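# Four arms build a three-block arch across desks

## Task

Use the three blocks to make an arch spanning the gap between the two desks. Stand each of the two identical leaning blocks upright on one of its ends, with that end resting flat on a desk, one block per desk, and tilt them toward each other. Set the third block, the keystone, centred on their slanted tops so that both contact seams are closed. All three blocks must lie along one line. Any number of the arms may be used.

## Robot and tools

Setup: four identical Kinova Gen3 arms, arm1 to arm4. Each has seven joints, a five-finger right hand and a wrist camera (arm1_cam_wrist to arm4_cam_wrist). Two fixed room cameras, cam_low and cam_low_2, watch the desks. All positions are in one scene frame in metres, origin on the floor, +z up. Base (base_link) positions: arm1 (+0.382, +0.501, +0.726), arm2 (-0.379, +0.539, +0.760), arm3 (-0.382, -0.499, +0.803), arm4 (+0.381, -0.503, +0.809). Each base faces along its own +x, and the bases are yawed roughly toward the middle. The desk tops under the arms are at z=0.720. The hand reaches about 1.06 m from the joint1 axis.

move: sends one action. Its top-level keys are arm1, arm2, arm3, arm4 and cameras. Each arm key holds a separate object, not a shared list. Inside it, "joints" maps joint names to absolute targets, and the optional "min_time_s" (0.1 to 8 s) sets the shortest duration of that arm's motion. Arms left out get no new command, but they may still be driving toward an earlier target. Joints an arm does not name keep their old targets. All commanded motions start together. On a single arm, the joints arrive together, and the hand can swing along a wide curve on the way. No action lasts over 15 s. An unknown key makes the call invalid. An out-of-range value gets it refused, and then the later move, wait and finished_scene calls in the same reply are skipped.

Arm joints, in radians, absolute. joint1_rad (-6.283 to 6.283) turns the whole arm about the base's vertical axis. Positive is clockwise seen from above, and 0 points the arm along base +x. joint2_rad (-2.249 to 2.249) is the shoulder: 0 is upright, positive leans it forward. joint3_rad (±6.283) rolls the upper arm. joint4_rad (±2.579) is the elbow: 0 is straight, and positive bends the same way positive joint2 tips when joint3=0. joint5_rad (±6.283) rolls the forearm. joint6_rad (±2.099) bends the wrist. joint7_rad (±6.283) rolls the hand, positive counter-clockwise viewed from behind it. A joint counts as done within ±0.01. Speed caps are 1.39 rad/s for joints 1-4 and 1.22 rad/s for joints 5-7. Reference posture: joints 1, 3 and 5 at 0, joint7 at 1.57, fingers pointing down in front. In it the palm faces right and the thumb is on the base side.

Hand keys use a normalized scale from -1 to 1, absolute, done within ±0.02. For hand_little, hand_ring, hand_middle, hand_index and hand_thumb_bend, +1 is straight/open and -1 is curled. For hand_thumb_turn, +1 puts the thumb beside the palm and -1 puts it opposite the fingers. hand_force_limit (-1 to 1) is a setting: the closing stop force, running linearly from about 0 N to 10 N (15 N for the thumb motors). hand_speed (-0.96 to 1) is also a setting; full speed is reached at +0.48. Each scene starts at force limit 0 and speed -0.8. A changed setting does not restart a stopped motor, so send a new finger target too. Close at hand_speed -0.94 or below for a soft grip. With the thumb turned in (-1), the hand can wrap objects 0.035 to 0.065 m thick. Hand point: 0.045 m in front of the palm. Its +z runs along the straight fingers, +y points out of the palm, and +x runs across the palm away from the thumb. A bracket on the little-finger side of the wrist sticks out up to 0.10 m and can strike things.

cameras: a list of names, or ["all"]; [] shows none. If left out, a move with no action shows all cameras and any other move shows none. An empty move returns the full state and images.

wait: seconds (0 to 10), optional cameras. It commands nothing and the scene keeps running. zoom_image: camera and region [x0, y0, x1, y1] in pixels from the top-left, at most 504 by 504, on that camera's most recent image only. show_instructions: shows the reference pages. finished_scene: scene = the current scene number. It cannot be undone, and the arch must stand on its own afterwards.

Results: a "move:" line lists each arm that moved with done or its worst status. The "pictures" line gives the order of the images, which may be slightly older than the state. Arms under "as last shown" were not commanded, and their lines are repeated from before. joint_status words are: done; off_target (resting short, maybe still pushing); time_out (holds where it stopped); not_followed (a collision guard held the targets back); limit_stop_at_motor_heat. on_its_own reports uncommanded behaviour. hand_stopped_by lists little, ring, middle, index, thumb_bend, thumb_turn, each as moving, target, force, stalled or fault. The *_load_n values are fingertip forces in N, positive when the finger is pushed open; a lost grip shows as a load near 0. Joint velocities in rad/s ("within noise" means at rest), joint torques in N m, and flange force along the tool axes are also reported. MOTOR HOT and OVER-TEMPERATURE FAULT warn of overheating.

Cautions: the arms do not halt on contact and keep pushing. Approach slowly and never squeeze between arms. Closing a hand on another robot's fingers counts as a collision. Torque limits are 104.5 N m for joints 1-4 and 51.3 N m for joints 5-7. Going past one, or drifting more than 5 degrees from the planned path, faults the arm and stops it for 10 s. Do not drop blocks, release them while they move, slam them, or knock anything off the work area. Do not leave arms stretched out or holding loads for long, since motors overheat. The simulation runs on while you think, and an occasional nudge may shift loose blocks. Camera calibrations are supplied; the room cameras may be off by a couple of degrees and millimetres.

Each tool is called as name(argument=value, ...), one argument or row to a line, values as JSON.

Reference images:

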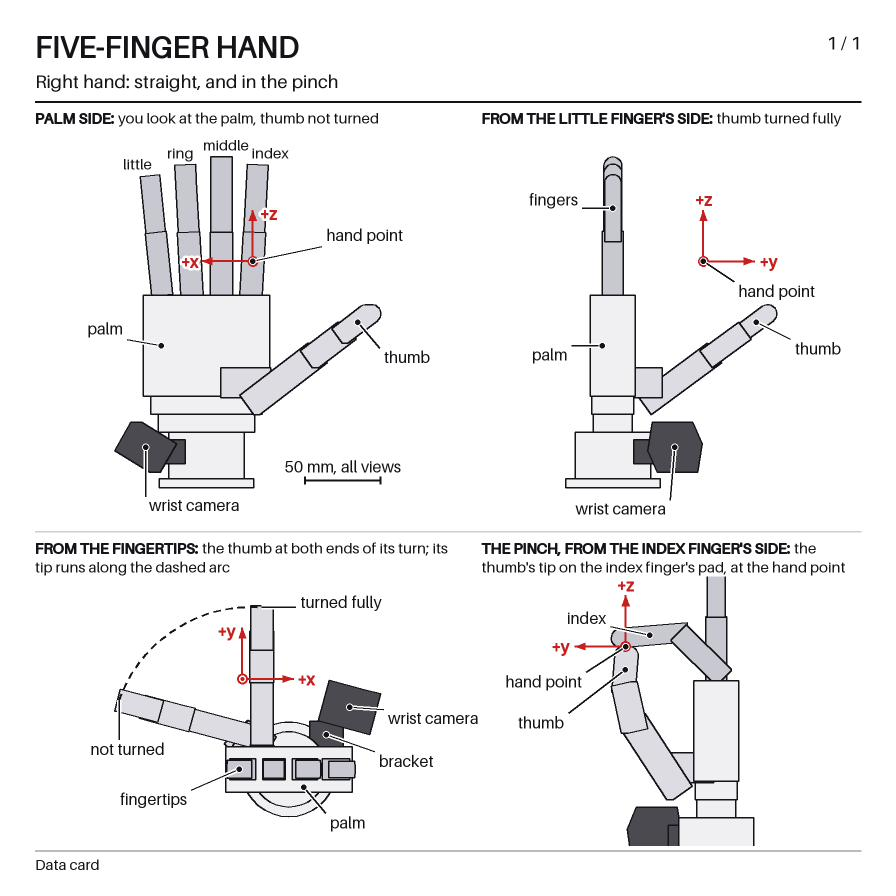

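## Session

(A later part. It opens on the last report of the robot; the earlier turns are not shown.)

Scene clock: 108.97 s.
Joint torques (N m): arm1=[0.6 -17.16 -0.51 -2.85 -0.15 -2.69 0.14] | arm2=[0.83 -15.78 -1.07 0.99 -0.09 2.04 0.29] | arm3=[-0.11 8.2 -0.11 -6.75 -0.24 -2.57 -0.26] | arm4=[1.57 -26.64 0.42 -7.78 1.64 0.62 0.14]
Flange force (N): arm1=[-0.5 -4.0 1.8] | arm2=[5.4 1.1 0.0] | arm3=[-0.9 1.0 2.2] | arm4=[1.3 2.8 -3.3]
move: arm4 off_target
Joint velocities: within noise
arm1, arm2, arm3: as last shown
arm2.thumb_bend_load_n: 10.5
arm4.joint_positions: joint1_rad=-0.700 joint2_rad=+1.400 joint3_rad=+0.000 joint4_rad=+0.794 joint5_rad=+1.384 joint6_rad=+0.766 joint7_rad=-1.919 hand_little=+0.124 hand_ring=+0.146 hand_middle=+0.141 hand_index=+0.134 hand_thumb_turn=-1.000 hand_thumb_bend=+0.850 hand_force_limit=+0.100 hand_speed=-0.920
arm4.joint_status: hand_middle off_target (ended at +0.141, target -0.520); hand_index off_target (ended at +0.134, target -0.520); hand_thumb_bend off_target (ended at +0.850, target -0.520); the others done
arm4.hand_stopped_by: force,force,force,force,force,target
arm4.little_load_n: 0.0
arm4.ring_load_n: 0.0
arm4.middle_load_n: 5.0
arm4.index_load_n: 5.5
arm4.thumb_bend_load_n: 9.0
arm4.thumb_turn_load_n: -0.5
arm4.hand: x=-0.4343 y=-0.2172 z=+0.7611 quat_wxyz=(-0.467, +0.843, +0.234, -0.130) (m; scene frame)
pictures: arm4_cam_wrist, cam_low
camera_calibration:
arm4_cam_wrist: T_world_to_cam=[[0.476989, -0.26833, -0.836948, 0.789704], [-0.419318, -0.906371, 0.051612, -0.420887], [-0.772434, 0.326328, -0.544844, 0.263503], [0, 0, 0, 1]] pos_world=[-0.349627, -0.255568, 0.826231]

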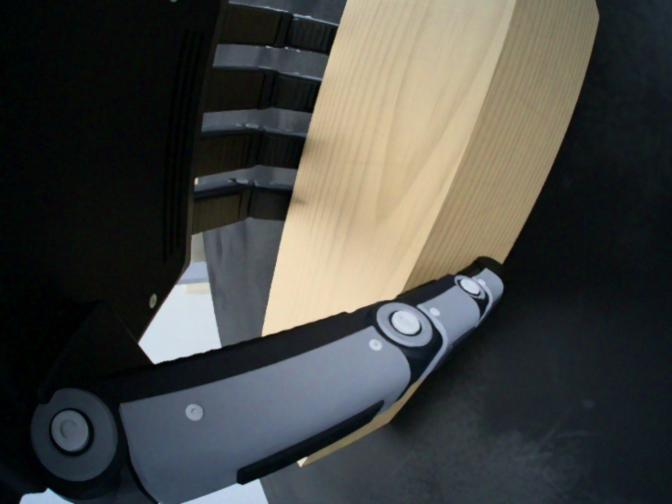

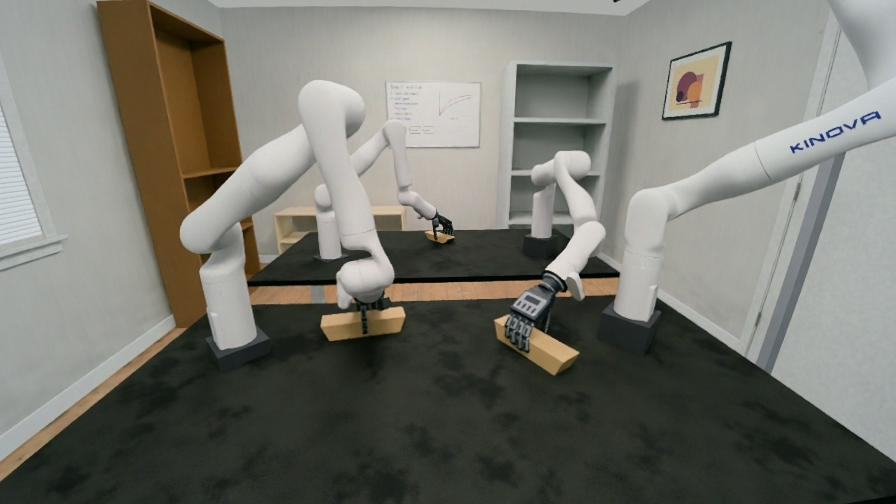

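move(
  arm2={"joints":{"joint1_rad":1.0350,"joint2_rad":0.6632,"joint4_rad":2.0618,"joint5_rad":-0.9175,"joint6_rad":1.2359,"joint7_rad":-3.525},"min_time_s":4},
  arm4={"joints":{"joint1_rad":-0.6479,"joint2_rad":1.1990,"joint4_rad":0.9053,"joint5_rad":1.3142,"joint6_rad":0.7297,"joint7_rad":-1.773},"min_time_s":4},
  arm1={"joints":{"joint1_rad":-1.0476,"joint2_rad":0.5819,"joint4_rad":2.0413,"joint5_rad":0.6843,"joint6_rad":-0.5620,"joint7_rad":-0.3616},"min_time_s":4},
  cameras=["all"],
)

Scene clock: 124.43 s.
Joint torques (N m): arm1=[0.56 -16.31 -0.47 -5.53 -0.47 -2.7 0.05] | arm2=[0.51 -15.04 -1.56 -0.73 -0.86 2.96 0.18] | arm3=[-0.07 8.24 -0.17 -6.78 -0.25 -2.58 -0.24] | arm4=[2.05 -29.88 0.94 -10.5 2.31 0.55 0.01]
Flange force (N): arm1=[-1.3 -2.9 1.6] | arm2=[5.4 3.9 0.8] | arm3=[-0.8 0.8 2.1] | arm4=[1.4 8.2 -1.9]
move: arm1 done; arm2 done; arm4 done
Joint velocities: within noise
arm1.joint_positions: joint1_rad=-1.048 joint2_rad=+0.582 joint3_rad=+0.000 joint4_rad=+2.041 joint5_rad=+0.684 joint6_rad=-0.562 joint7_rad=-0.362 hand_little=+0.072 hand_ring=+0.169 hand_middle=+0.133 hand_index=+0.141 hand_thumb_turn=-1.000 hand_thumb_bend=+0.848 hand_force_limit=-0.100 hand_speed=-0.920
arm1.joint_status: all done
arm1.hand_stopped_by: force,force,force,force,force,target
arm1.little_load_n: 1.5
arm1.ring_load_n: 0.0
arm1.middle_load_n: 4.5
arm1.index_load_n: 2.5
arm1.thumb_bend_load_n: 9.5
arm1.thumb_turn_load_n: 1.5
arm1.hand: x=+0.6494 y=-0.0416 z=+0.8656 quat_wxyz=(-0.170, +0.306, -0.819, +0.454) (m; scene frame)
arm2.joint_positions: joint1_rad=+1.035 joint2_rad=+0.663 joint3_rad=+0.000 joint4_rad=+2.062 joint5_rad=-0.918 joint6_rad=+1.236 joint7_rad=-3.525 hand_little=+0.027 hand_ring=+0.057 hand_middle=+0.052 hand_index=+0.028 hand_thumb_turn=-1.000 hand_thumb_bend=+0.976 hand_force_limit=+0.100 hand_speed=-0.920
arm2.joint_status: all done
arm2.hand_stopped_by: force,force,force,force,force,target
arm2.little_load_n: 0.0
arm2.ring_load_n: 0.0
arm2.middle_load_n: 4.5
arm2.index_load_n: 4.5
arm2.thumb_bend_load_n: 12.0
arm2.thumb_turn_load_n: 1.0
arm2.hand: x=-0.2812 y=+0.2524 z=+0.8651 quat_wxyz=(+0.375, -0.678, +0.553, -0.306) (m; scene frame)
arm3: as last shown
arm3.index_load_n: 0.5
arm4.joint_positions: joint1_rad=-0.648 joint2_rad=+1.199 joint3_rad=+0.000 joint4_rad=+0.905 joint5_rad=+1.314 joint6_rad=+0.730 joint7_rad=-1.773 hand_little=+0.124 hand_ring=+0.146 hand_middle=+0.141 hand_index=+0.134 hand_thumb_turn=-1.000 hand_thumb_bend=+0.850 hand_force_limit=+0.100 hand_speed=-0.920
arm4.joint_status: all done
arm4.hand_stopped_by: force,force,force,force,force,target
arm4.little_load_n: 0.0
arm4.ring_load_n: 0.0
arm4.middle_load_n: 4.0
arm4.index_load_n: 4.5
arm4.thumb_bend_load_n: 10.0
arm4.thumb_turn_load_n: -0.5
arm4.hand: x=-0.4241 y=-0.1852 z=+0.8656 quat_wxyz=(-0.466, +0.841, +0.241, -0.134) (m; scene frame)
pictures: arm1_cam_wrist, arm2_cam_wrist, arm3_cam_wrist, arm4_cam_wrist, cam_low, cam_low_2
camera_calibration:
arm1_cam_wrist: T_world_to_cam=[[-0.56426, 0.189907, -0.803459, 1.06331], [0.280479, 0.959398, 0.0297879, -0.165794], [0.776493, -0.208545, -0.594615, 0.123615], [0, 0, 0, 1]] pos_world=[0.550497, -0.0170883, 0.932766]
arm2_cam_wrist: T_world_to_cam=[[-0.504216, -0.358847, -0.78549, 0.6264], [-0.699846, 0.702692, 0.128218, -0.488264], [0.505947, 0.614372, -0.605446, 0.620655], [0, 0, 0, 1]] pos_world=[-0.339888, 0.186568, 0.930409]
arm3_cam_wrist: T_world_to_cam=[[-0.549657, 0.786721, 0.280977, -0.286458], [-0.378089, -0.534198, 0.756096, -1.60264], [0.744934, 0.309359, 0.591076, -0.514985], [0, 0, 0, 1]] pos_world=[-0.379767, -0.471452, 1.59664]
arm4_cam_wrist: T_world_to_cam=[[0.481012, -0.260616, -0.837082, 0.884086], [-0.404719, -0.912979, 0.0516828, -0.388056], [-0.777708, 0.313923, -0.54463, 0.313098], [0, 0, 0, 1]] pos_world=[-0.338811, -0.222168, 0.930631]

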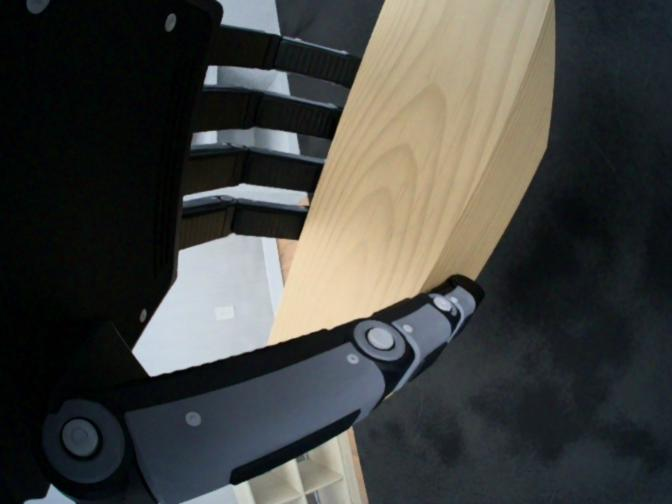

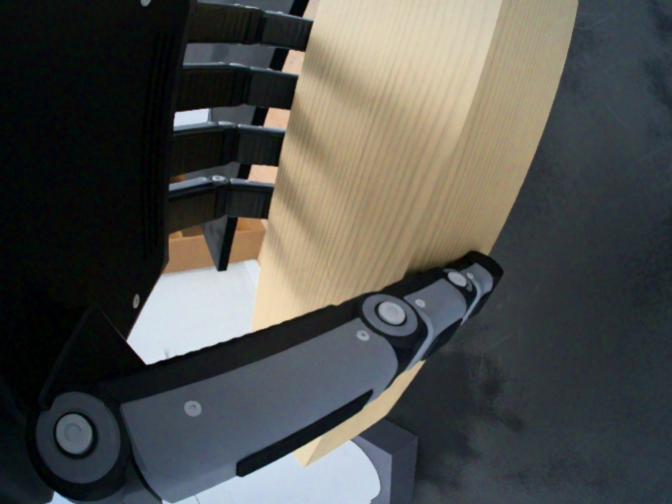

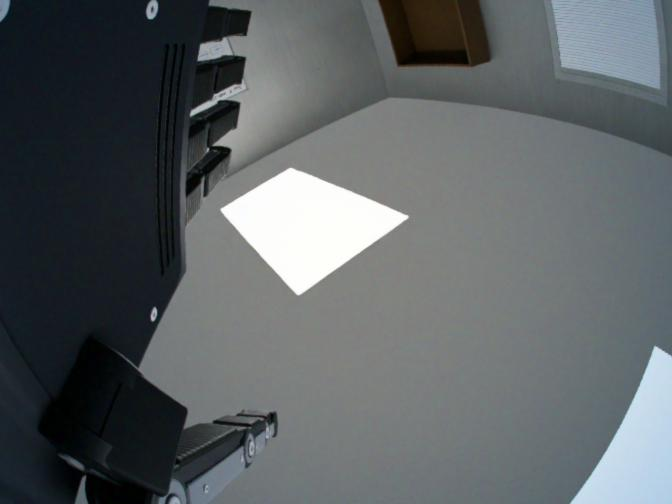

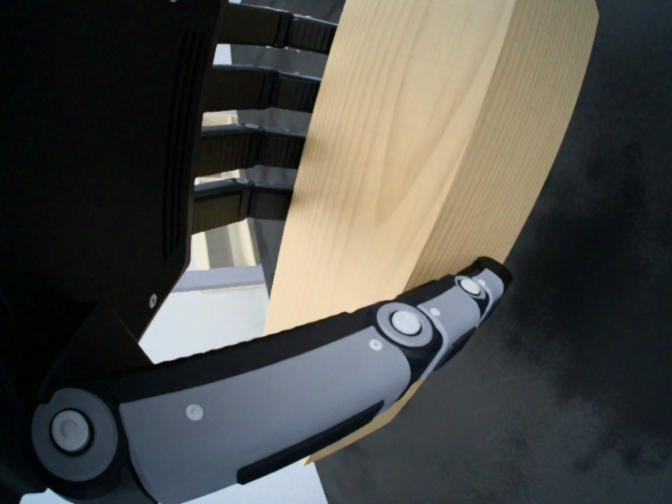

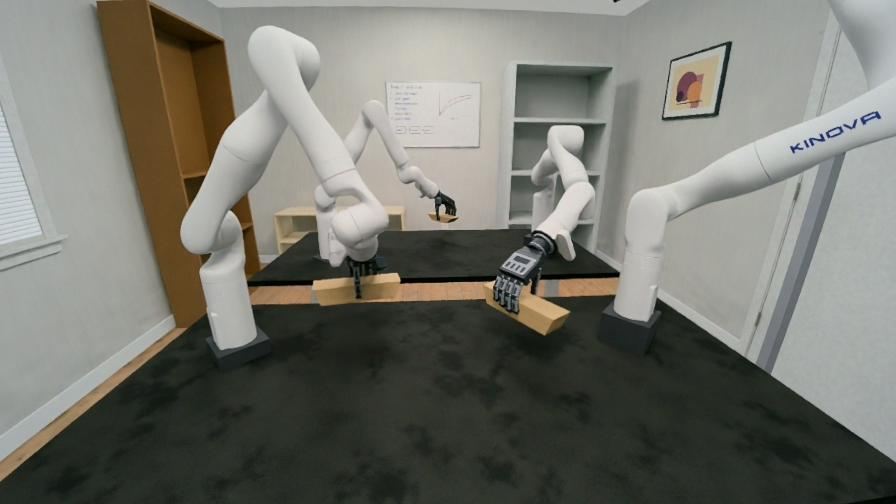

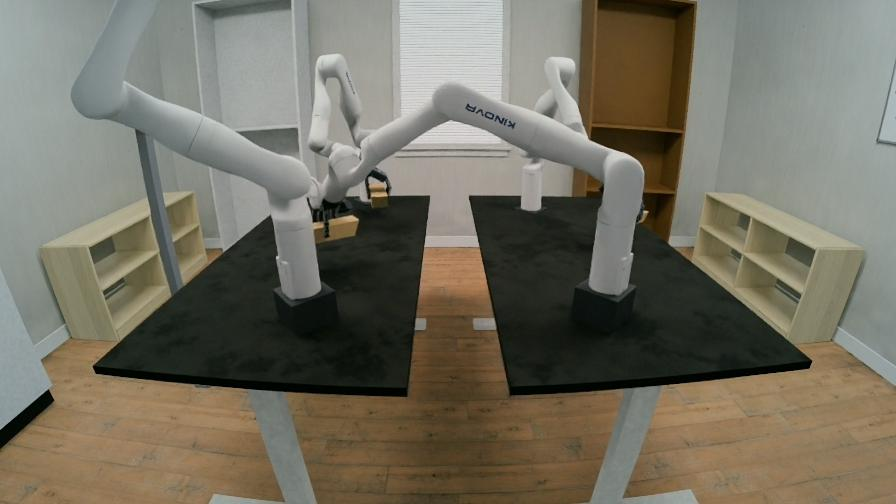

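move(
  arm4={"joints":{"joint1_rad":0.2,"joint2_rad":0.35,"joint4_rad":2.0,"joint5_rad":2.8,"joint6_rad":1.4,"joint7_rad":-3.6},"min_time_s":6},
  cameras=["cam_low","cam_low_2","arm4_cam_wrist"],
)

move(
  arm2={"joints":{"joint1_rad":0.5623,"joint2_rad":0.8350,"joint4_rad":2.3391,"joint5_rad":-2.8109,"joint6_rad":1.4007,"joint7_rad":-4.3586},"min_time_s":6},
  cameras=["cam_low","cam_low_2","arm2_cam_wrist"],
)

Scene clock: 140.70 s.
Joint torques (N m): arm1=[0.75 -16.25 -0.37 -5.65 -0.58 -2.63 0.1] | arm2=[0.52 -15.02 -1.52 -0.71 -0.85 2.96 0.2] | arm3=[-0.1 8.23 -0.14 -6.75 -0.22 -2.59 -0.25] | arm4=[2.2 -17.46 -1.14 -10.24 1 3.48 -0.21]
Flange force (N): arm1=[-1.5 -2.9 1.2] | arm2=[5.5 3.8 0.8] | arm3=[-0.9 0.9 2.1] | arm4=[-0.4 4.3 -3.5]
move: arm4 done
Joint velocities: within noise
arm1, arm2, arm3: as last shown
arm1.thumb_bend_load_n: 10.0
arm2.index_load_n: 5.0
arm2.hand: x=-0.2812 y=+0.2523 z=+0.8651 quat_wxyz=(+0.375, -0.678, +0.553, -0.306) (m; scene frame)
arm3.index_load_n: 0.0
arm4.joint_positions: joint1_rad=+0.200 joint2_rad=+0.350 joint3_rad=+0.000 joint4_rad=+2.000 joint5_rad=+2.800 joint6_rad=+1.400 joint7_rad=-3.600 hand_little=+0.124 hand_ring=+0.146 hand_middle=+0.141 hand_index=+0.133 hand_thumb_turn=-1.000 hand_thumb_bend=+0.850 hand_force_limit=+0.100 hand_speed=-0.920
arm4.joint_status: all done
arm4.hand_stopped_by: force,force,force,force,force,target
arm4.little_load_n: 0.0
arm4.ring_load_n: 0.0
arm4.middle_load_n: 3.0
arm4.index_load_n: 2.0
arm4.thumb_bend_load_n: 11.0
arm4.thumb_turn_load_n: -3.0
arm4.hand: x=+0.0959 y=+0.0949 z=+1.4184 quat_wxyz=(-0.787, +0.462, -0.140, -0.386) (m; scene frame)
pictures: arm4_cam_wrist, cam_low, cam_low_2
camera_calibration:
arm4_cam_wrist: T_world_to_cam=[[-0.53362, 0.427969, -0.729447, 1.04894], [-0.667097, -0.743154, 0.0519974, 0.0582271], [-0.519838, 0.514359, 0.682058, -0.853092], [0, 0, 0, 1]] pos_world=[0.155111, 0.0331511, 1.34398]

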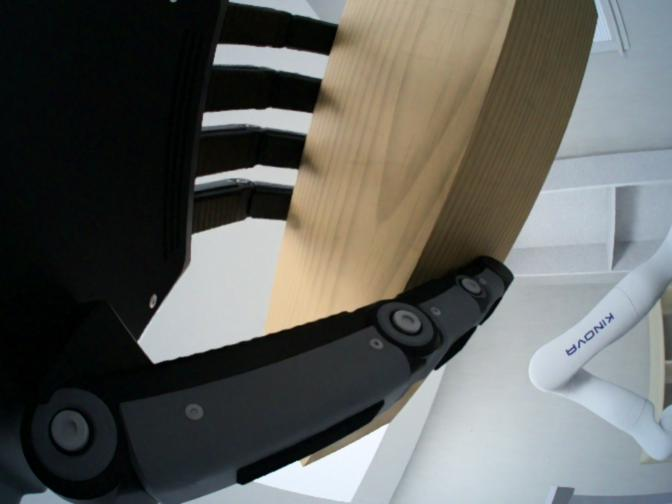

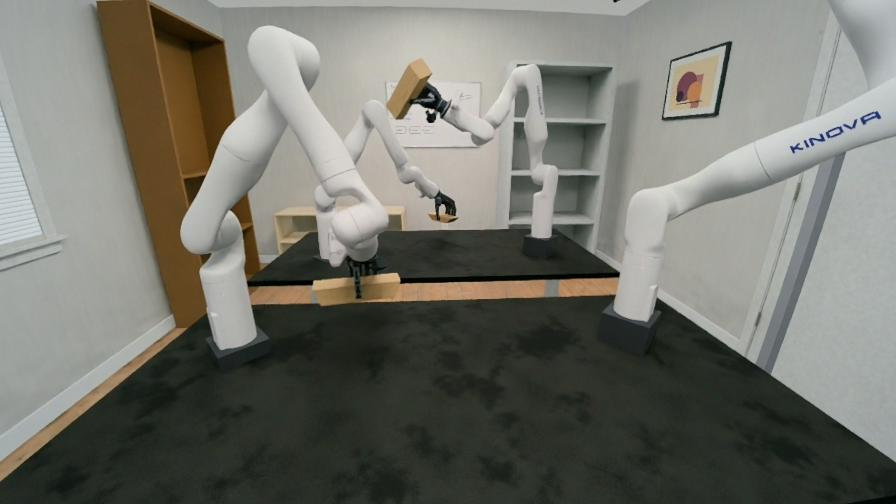

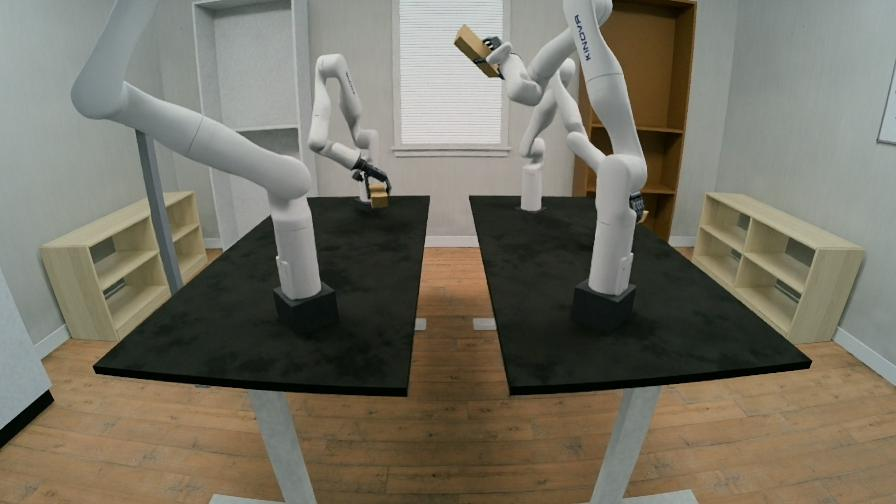

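Scene clock: 147.07 s.
Joint torques (N m): arm1=[0.74 -16.36 -0.5 -5.66 -0.52 -2.66 0.05] | arm2=[0.51 -18.07 -1.05 -1.3 0.21 3.81 -0.04] | arm3=[-0.11 8.21 -0.12 -6.78 -0.25 -2.58 -0.22] | arm4=[2.13 -17.49 -1.12 -10.11 0.99 3.44 -0.15]
Flange force (N): arm1=[-1.8 -2.5 1.6] | arm2=[2.5 -0.3 6.9] | arm3=[-0.7 1.0 2.2] | arm4=[-0.1 4.4 -3.2]
move: arm2 done
Joint velocities: within noise
arm1, arm3, arm4: as last shown
arm1.thumb_bend_load_n: 9.5
arm2.joint_positions: joint1_rad=+0.562 joint2_rad=+0.835 joint3_rad=+0.000 joint4_rad=+2.339 joint5_rad=-2.811 joint6_rad=+1.401 joint7_rad=-4.359 hand_little=+0.027 hand_ring=+0.057 hand_middle=+0.052 hand_index=+0.028 hand_thumb_turn=-1.000 hand_thumb_bend=+0.976 hand_force_limit=+0.100 hand_speed=-0.920
arm2.joint_status: all done
arm2.hand_stopped_by: force,force,force,force,force,target
arm2.little_load_n: 0.5
arm2.ring_load_n: -0.5
arm2.middle_load_n: 5.0
arm2.index_load_n: 4.0
arm2.thumb_bend_load_n: 12.0
arm2.thumb_turn_load_n: -2.0
arm2.hand: x=-0.1296 y=-0.0038 z=+0.9552 quat_wxyz=(+0.486, +0.269, +0.728, -0.403) (m; scene frame)
arm4.thumb_bend_load_n: 11.5
arm4.thumb_turn_load_n: -3.5
pictures: arm2_cam_wrist, cam_low, cam_low_2
camera_calibration:
arm2_cam_wrist: T_world_to_cam=[[0.629419, 0.566085, -0.532334, 0.590314], [0.199789, 0.544137, 0.814862, -0.753594], [0.750944, -0.619244, 0.229392, -0.014445], [0, 0, 0, 1]] pos_world=[-0.210148, 0.0669454, 0.931633]

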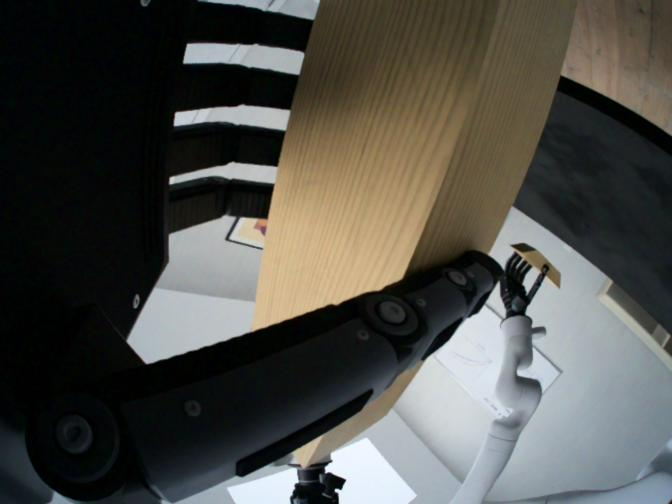

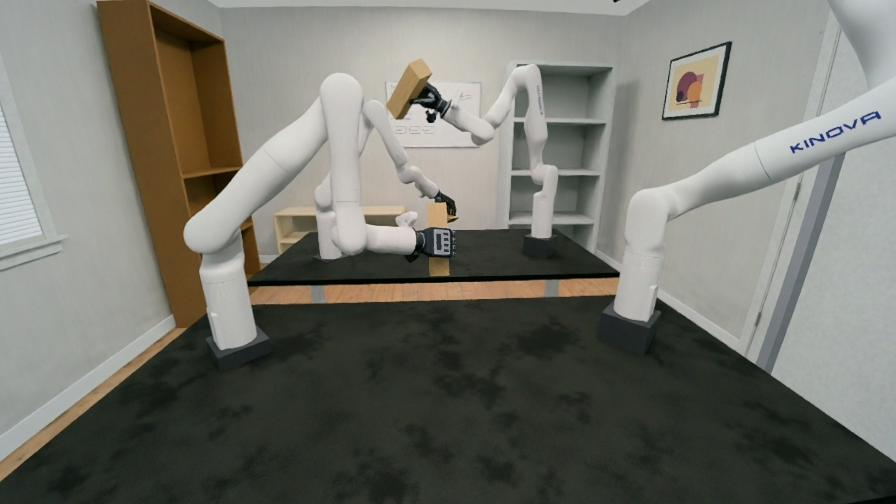

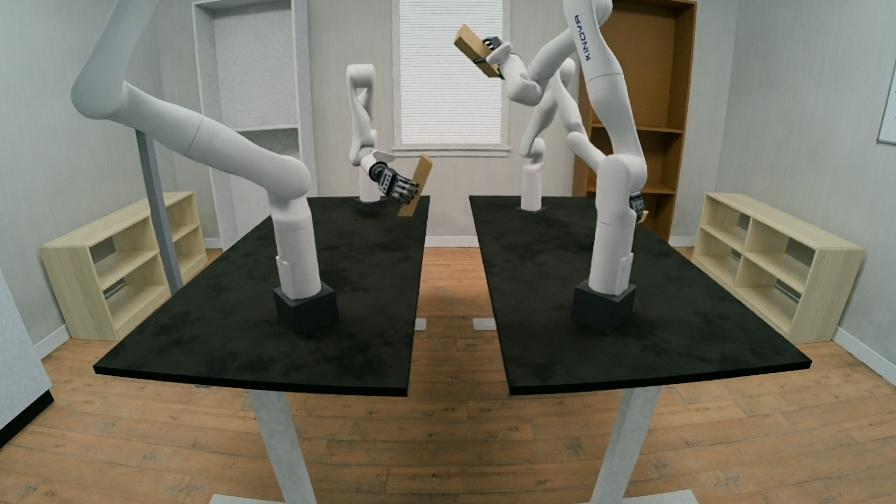

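move(
  arm4={"joints":{"joint1_rad":0.5116,"joint2_rad":1.0144,"joint4_rad":2.4202,"joint5_rad":3.4045,"joint6_rad":1.6556,"joint7_rad":-4.2925},"min_time_s":5},
  cameras=["cam_low","cam_low_2","arm4_cam_wrist"],
)

zoom_image(
  camera="cam_low_2",
  region=[340, 120, 560, 250],
)

zoom_image(
  camera="cam_low",
  region=[360, 180, 540, 300],
)

Scene clock: 153.63 s.
Joint torques (N m): arm1=[0.69 -16.27 -0.51 -5.54 -0.58 -2.69 0.02] | arm2=[0.5 -18.09 -1.07 -1.32 0.22 3.83 -0.04] | arm3=[-0.09 8.21 -0.12 -6.76 -0.25 -2.58 -0.24] | arm4=[2.19 -18.74 -2.42 -0.71 0.74 3.99 -0.28]
Flange force (N): arm1=[-1.4 -3.0 1.5] | arm2=[2.5 -0.3 6.8] | arm3=[-0.8 0.9 2.1] | arm4=[1.8 4.0 3.2]
move: arm4 done
Joint velocities: within noise
arm1, arm2: as last shown
arm2.ring_load_n: 0.0
arm2.thumb_turn_load_n: -1.5
arm3.joint_positions: joint1_rad=+0.171 joint2_rad=-1.000 joint3_rad=+0.000 joint4_rad=+1.512 joint5_rad=+0.000 joint6_rad=+1.000 joint7_rad=-2.095 hand_little=+1.000 hand_ring=+1.000 hand_middle=+1.000 hand_index=+1.000 hand_thumb_turn=+1.000 hand_thumb_bend=+1.000 hand_force_limit=+0.000 hand_speed=-0.800
arm3.joint_status: not commanded
arm3.hand_stopped_by: target,target,target,target,target,target
arm3.little_load_n: 0.0
arm3.ring_load_n: 0.0
arm3.middle_load_n: 0.0
arm3.index_load_n: 0.0
arm3.thumb_bend_load_n: 0.0
arm3.thumb_turn_load_n: 0.0
arm3.hand: x=-0.2959 y=-0.4359 z=+1.6662 quat_wxyz=(-0.623, +0.015, -0.681, -0.385) (m; scene frame)
arm4.joint_positions: joint1_rad=+0.512 joint2_rad=+1.014 joint3_rad=+0.000 joint4_rad=+2.420 joint5_rad=+3.405 joint6_rad=+1.656 joint7_rad=-4.292 hand_little=+0.124 hand_ring=+0.146 hand_middle=+0.141 hand_index=+0.133 hand_thumb_turn=-1.000 hand_thumb_bend=+0.850 hand_force_limit=+0.100 hand_speed=-0.920
arm4.joint_status: all done
arm4.hand_stopped_by: force,force,force,force,force,target
arm4.little_load_n: 0.0
arm4.ring_load_n: 0.0
arm4.middle_load_n: 5.0
arm4.index_load_n: 3.5
arm4.thumb_bend_load_n: 9.5
arm4.thumb_turn_load_n: -4.5
arm4.hand: x=+0.1204 y=+0.0039 z=+0.9564 quat_wxyz=(-0.403, +0.727, -0.269, -0.486) (m; scene frame)
pictures: arm4_cam_wrist, cam_low, cam_low_2
camera_calibration:
arm4_cam_wrist: T_world_to_cam=[[-0.669651, -0.476812, -0.569401, 0.630826], [-0.268607, -0.559292, 0.784246, -0.718042], [-0.6924, 0.678117, 0.246456, -0.0417284], [0, 0, 0, 1]] pos_world=[0.200669, -0.0725132, 0.932599]

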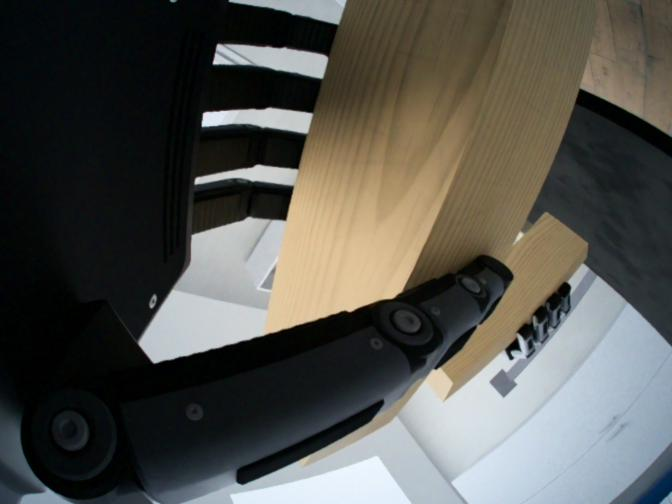

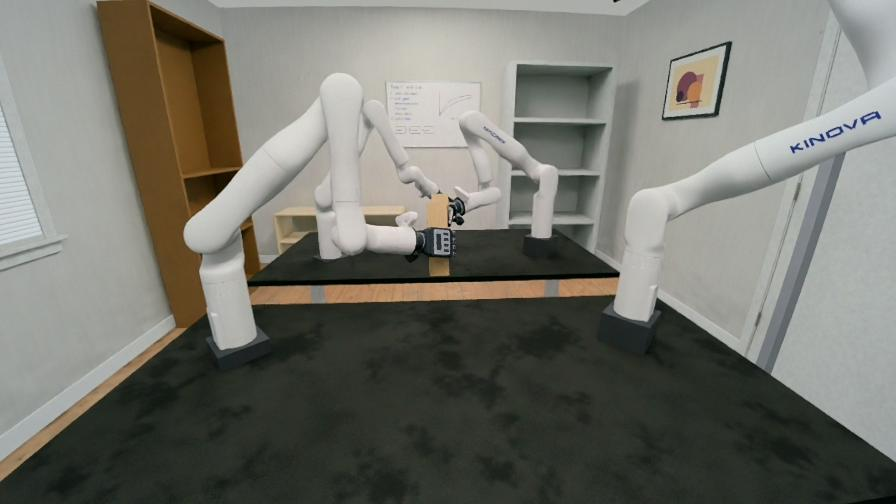

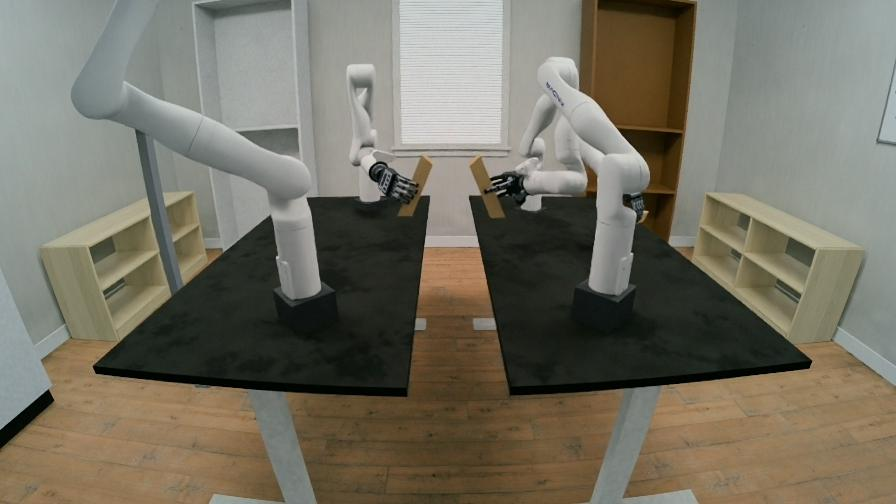

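Scaled by 2.291 from the camera's 896x504 image, which has a finer 1280x720 frame.

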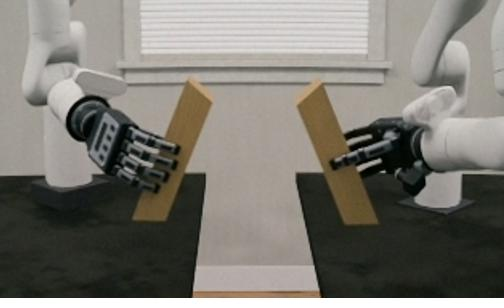

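Scaled by 2.800 from the camera's 896x504 image, which has a finer 1280x720 frame.

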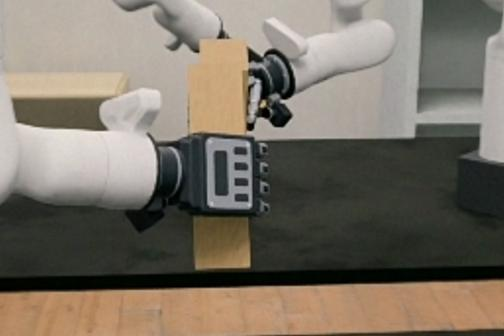

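zoom_image(
  camera="cam_low_2",
  region=[385, 145, 525, 225],
)

Scaled by 3.600 from the camera's 896x504 image, which has a finer 1280x720 frame.

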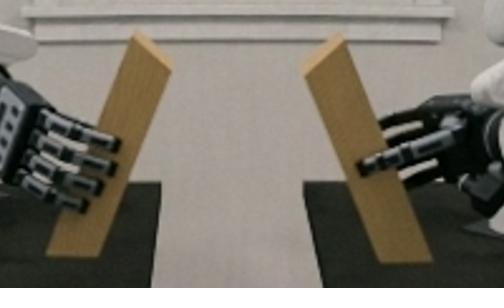

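move(
  arm2={"joints":{"joint1_rad":0.5484,"joint2_rad":1.1975,"joint4_rad":2.2194,"joint5_rad":-2.8201,"joint6_rad":1.6532,"joint7_rad":-4.3206},"min_time_s":4},
  arm4={"joints":{"joint1_rad":0.5049,"joint2_rad":1.3732,"joint4_rad":2.2333,"joint5_rad":3.4156,"joint6_rad":1.8434,"joint7_rad":-4.2843},"min_time_s":4},
  cameras=["cam_low","cam_low_2","arm4_cam_wrist"],
)

zoom_image(
  camera="cam_low_2",
  region=[385, 165, 525, 245],
)

zoom_image(
  camera="cam_low",
  region=[390, 190, 500, 300],
)

Scene clock: 175.97 s.
Joint torques (N m): arm1=[0.71 -16.33 -0.51 -5.57 -0.56 -2.68 0.02] | arm2=[0.49 -19.71 -1.24 0.88 0.57 3.82 -0.07] | arm3=[-0.11 8.21 -0.15 -6.83 -0.24 -2.57 -0.23] | arm4=[2.26 -19.93 -2.59 0.88 0.96 3.97 -0.3]
Flange force (N): arm1=[-1.6 -2.8 1.6] | arm2=[4.8 0.0 6.9] | arm3=[-0.6 0.8 2.2] | arm4=[3.6 2.4 2.6]
move: arm2 done; arm4 done
Joint velocities: within noise
arm1, arm3: as last shown
arm1.thumb_bend_load_n: 10.0
arm2.joint_positions: joint1_rad=+0.548 joint2_rad=+1.197 joint3_rad=+0.000 joint4_rad=+2.219 joint5_rad=-2.820 joint6_rad=+1.653 joint7_rad=-4.321 hand_little=+0.027 hand_ring=+0.057 hand_middle=+0.052 hand_index=+0.028 hand_thumb_turn=-1.000 hand_thumb_bend=+0.976 hand_force_limit=+0.100 hand_speed=-0.920
arm2.joint_status: all done
arm2.hand_stopped_by: force,force,force,force,force,target
arm2.little_load_n: 0.5
arm2.ring_load_n: 0.0
arm2.middle_load_n: 5.0
arm2.index_load_n: 4.0
arm2.thumb_bend_load_n: 12.0
arm2.thumb_turn_load_n: -2.0
arm2.hand: x=-0.1222 y=-0.0074 z=+0.8474 quat_wxyz=(+0.501, +0.278, +0.717, -0.397) (m; scene frame)
arm4.joint_positions: joint1_rad=+0.505 joint2_rad=+1.373 joint3_rad=+0.000 joint4_rad=+2.233 joint5_rad=+3.416 joint6_rad=+1.843 joint7_rad=-4.284 hand_little=+0.124 hand_ring=+0.146 hand_middle=+0.141 hand_index=+0.133 hand_thumb_turn=-1.000 hand_thumb_bend=+0.850 hand_force_limit=+0.100 hand_speed=-0.920
arm4.joint_status: all done
arm4.hand_stopped_by: force,force,force,force,force,target
arm4.little_load_n: 0.0
arm4.ring_load_n: 0.0
arm4.middle_load_n: 5.0
arm4.index_load_n: 3.5
arm4.thumb_bend_load_n: 9.5
arm4.thumb_turn_load_n: -4.0
arm4.hand: x=+0.1148 y=+0.0077 z=+0.8463 quat_wxyz=(-0.397, +0.716, -0.278, -0.502) (m; scene frame)
pictures: arm4_cam_wrist, cam_low, cam_low_2
camera_calibration:
arm4_cam_wrist: T_world_to_cam=[[-0.69421, -0.476477, -0.539483, 0.543753], [-0.234074, -0.559327, 0.795212, -0.644368], [-0.680648, 0.678324, 0.27676, -0.0479313], [0, 0, 0, 1]] pos_world=[0.194024, -0.0688141, 0.81902]

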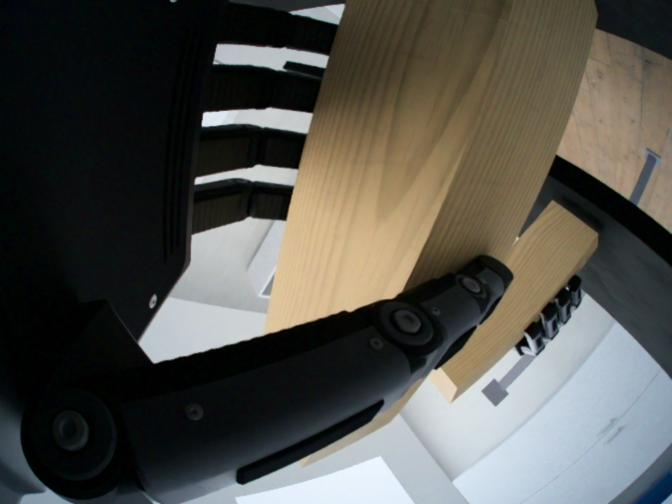

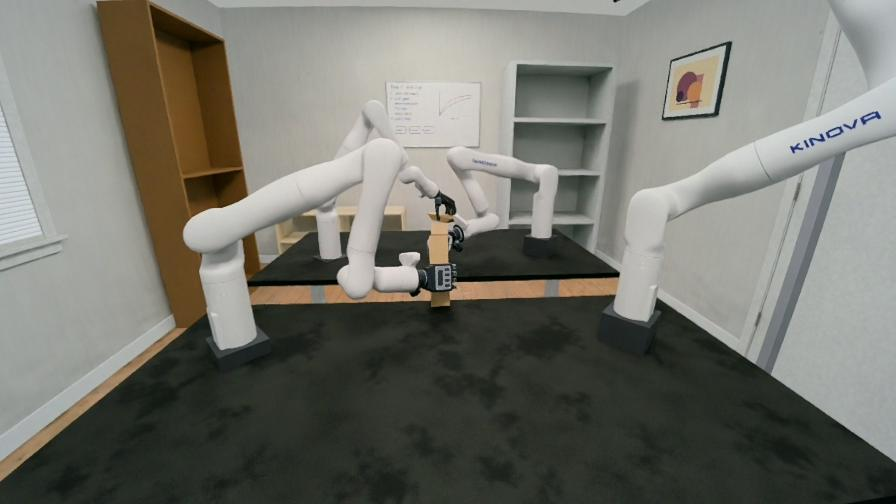

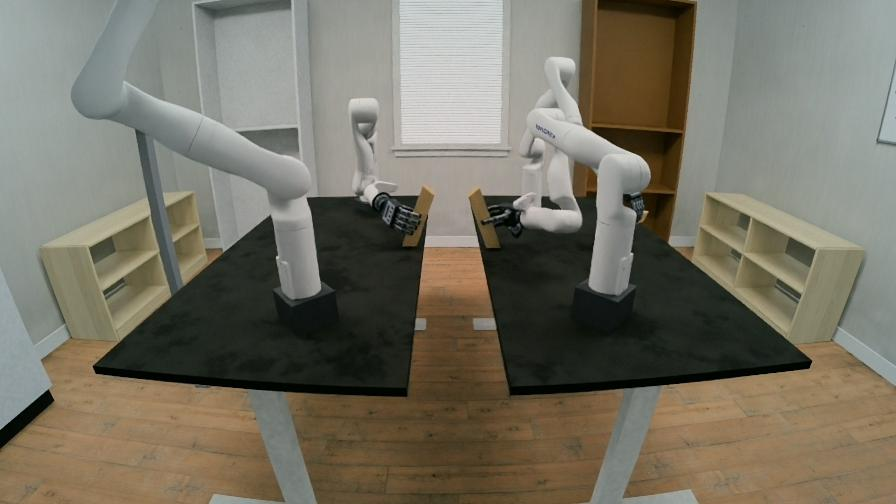

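Scaled by 3.600 from the camera's 896x504 image, which has a finer 1280x720 frame.

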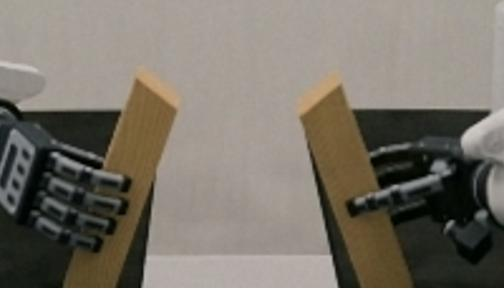

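Scaled by 4.582 from the camera's 896x504 image, which has a finer 1280x720 frame.

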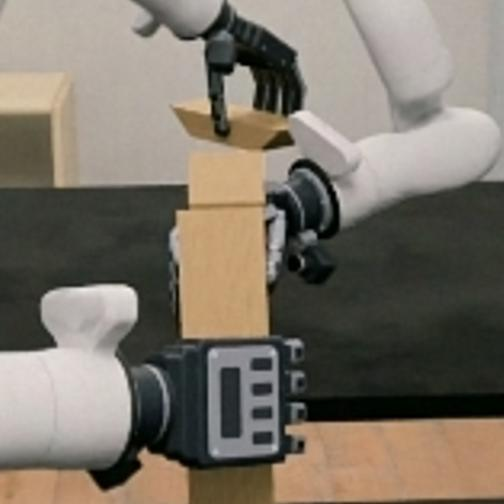

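zoom_image(
  camera="cam_low_2",
  region=[395, 178, 505, 258],
)

Scaled by 4.582 from the camera's 896x504 image, which has a finer 1280x720 frame.

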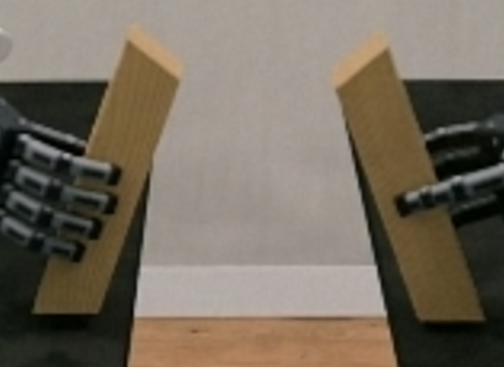

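zoom_image(
  camera="cam_low",
  region=[0, 270, 330, 500],
)

zoom_image(
  camera="cam_low",
  region=[566, 220, 896, 500],
)

zoom_image(
  camera="cam_low",
  region=[240, 210, 380, 300],
)

Scaled by 1.527 from the camera's 896x504 image, which has a finer 1280x720 frame.

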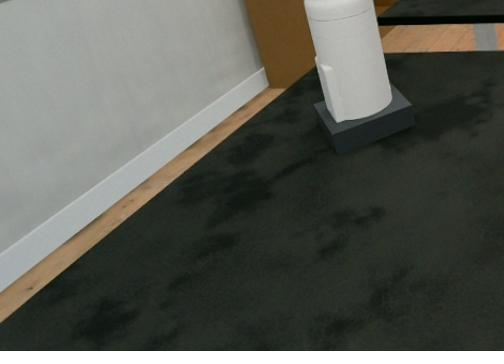

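Scaled by 1.527 from the camera's 896x504 image, which has a finer 1280x720 frame.

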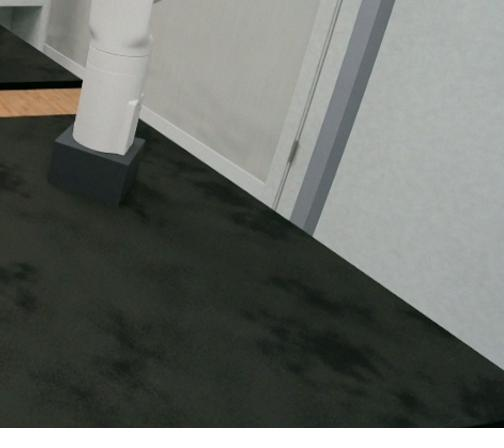

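Scaled by 3.600 from the camera's 896x504 image, which has a finer 1280x720 frame.

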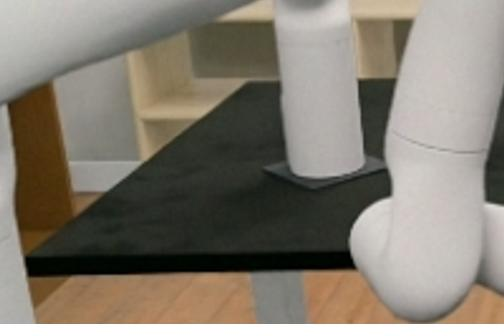

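move(
  arm2={"joints":{"joint1_rad":0.5536,"joint2_rad":1.2181,"joint4_rad":2.1995,"joint5_rad":-2.8148,"joint6_rad":1.6534,"joint7_rad":-4.3190},"min_time_s":2.5},
  arm4={"joints":{"joint1_rad":0.5147,"joint2_rad":1.3802,"joint4_rad":2.2042,"joint5_rad":3.4239,"joint6_rad":1.8210,"joint7_rad":-4.2862},"min_time_s":2.5},
  cameras=["cam_low","cam_low_2"],
)

zoom_image(
  camera="cam_low_2",
  region=[395, 182, 505, 262],
)

zoom_image(
  camera="cam_low",
  region=[400, 210, 480, 290],
)

Scene clock: 211.50 s.
Joint torques (N m): arm1=[0.6 -16.25 -0.39 -5.63 -0.44 -2.64 0.02] | arm2=[0.49 -19.84 -1.27 0.85 0.56 3.82 -0.04] | arm3=[-0.09 8.2 -0.19 -6.78 -0.22 -2.58 -0.25] | arm4=[2.15 -20.08 -2.74 0.59 0.94 3.94 -0.18]
Flange force (N): arm1=[-1.7 -2.6 1.3] | arm2=[4.9 -0.1 6.7] | arm3=[-0.9 0.8 2.2] | arm4=[3.4 1.9 2.2]
move: arm2 done; arm4 done
Joint velocities: within noise
arm1, arm3: as last shown
arm1.thumb_bend_load_n: 9.5
arm2.joint_positions: joint1_rad=+0.554 joint2_rad=+1.218 joint3_rad=+0.000 joint4_rad=+2.199 joint5_rad=-2.815 joint6_rad=+1.653 joint7_rad=-4.319 hand_little=+0.027 hand_ring=+0.057 hand_middle=+0.052 hand_index=+0.028 hand_thumb_turn=-1.000 hand_thumb_bend=+0.976 hand_force_limit=+0.100 hand_speed=-0.920
arm2.joint_status: all done
arm2.hand_stopped_by: force,force,force,force,force,target
arm2.little_load_n: 0.0
arm2.ring_load_n: 0.0
arm2.middle_load_n: 5.0
arm2.index_load_n: 4.0
arm2.thumb_bend_load_n: 12.0
arm2.thumb_turn_load_n: -2.0
arm2.hand: x=-0.1232 y=-0.0103 z=+0.8394 quat_wxyz=(+0.501, +0.278, +0.717, -0.397) (m; scene frame)
arm3.thumb_bend_load_n: -0.5
arm4.joint_positions: joint1_rad=+0.515 joint2_rad=+1.380 joint3_rad=+0.000 joint4_rad=+2.204 joint5_rad=+3.424 joint6_rad=+1.821 joint7_rad=-4.286 hand_little=+0.124 hand_ring=+0.146 hand_middle=+0.141 hand_index=+0.133 hand_thumb_turn=-1.000 hand_thumb_bend=+0.850 hand_force_limit=+0.100 hand_speed=-0.920
arm4.joint_status: all done
arm4.hand_stopped_by: force,force,force,force,force,target
arm4.little_load_n: 0.0
arm4.ring_load_n: 0.0
arm4.middle_load_n: 4.5
arm4.index_load_n: 4.0
arm4.thumb_bend_load_n: 9.5
arm4.thumb_turn_load_n: -4.0
arm4.hand: x=+0.1157 y=+0.0146 z=+0.8403 quat_wxyz=(-0.397, +0.716, -0.278, -0.502) (m; scene frame)
pictures: cam_low, cam_low_2

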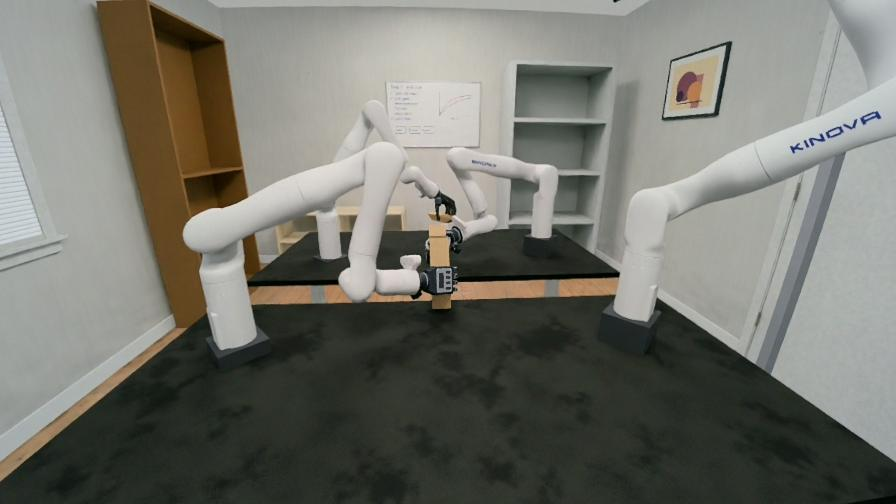

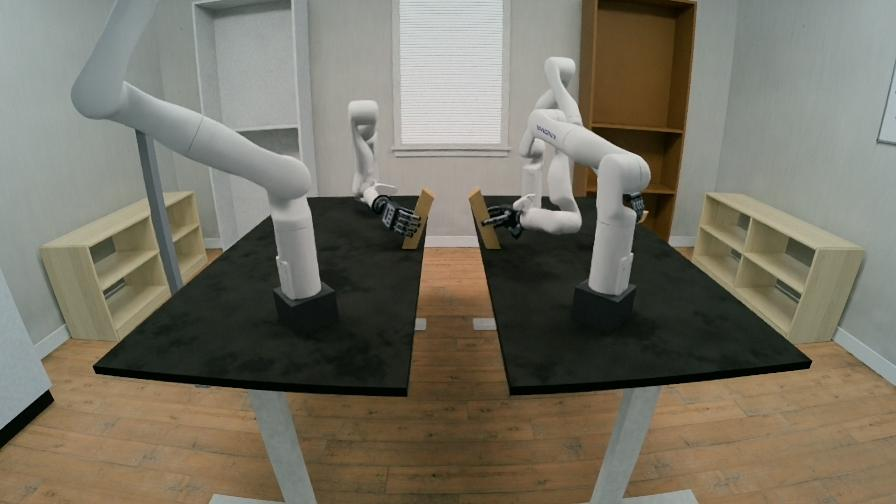

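Scaled by 4.582 from the camera's 896x504 image, which has a finer 1280x720 frame.

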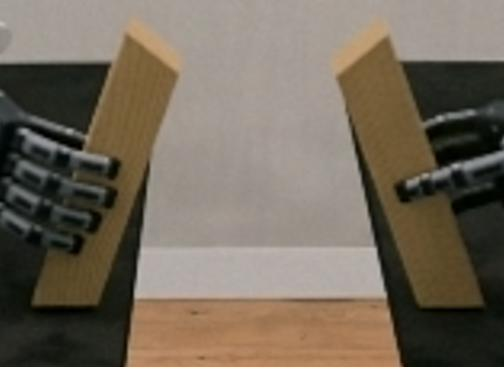

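Scaled by 6.300 from the camera's 896x504 image, which has a finer 1280x720 frame.

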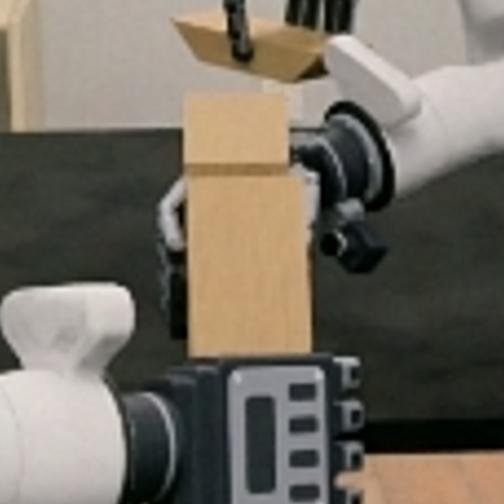

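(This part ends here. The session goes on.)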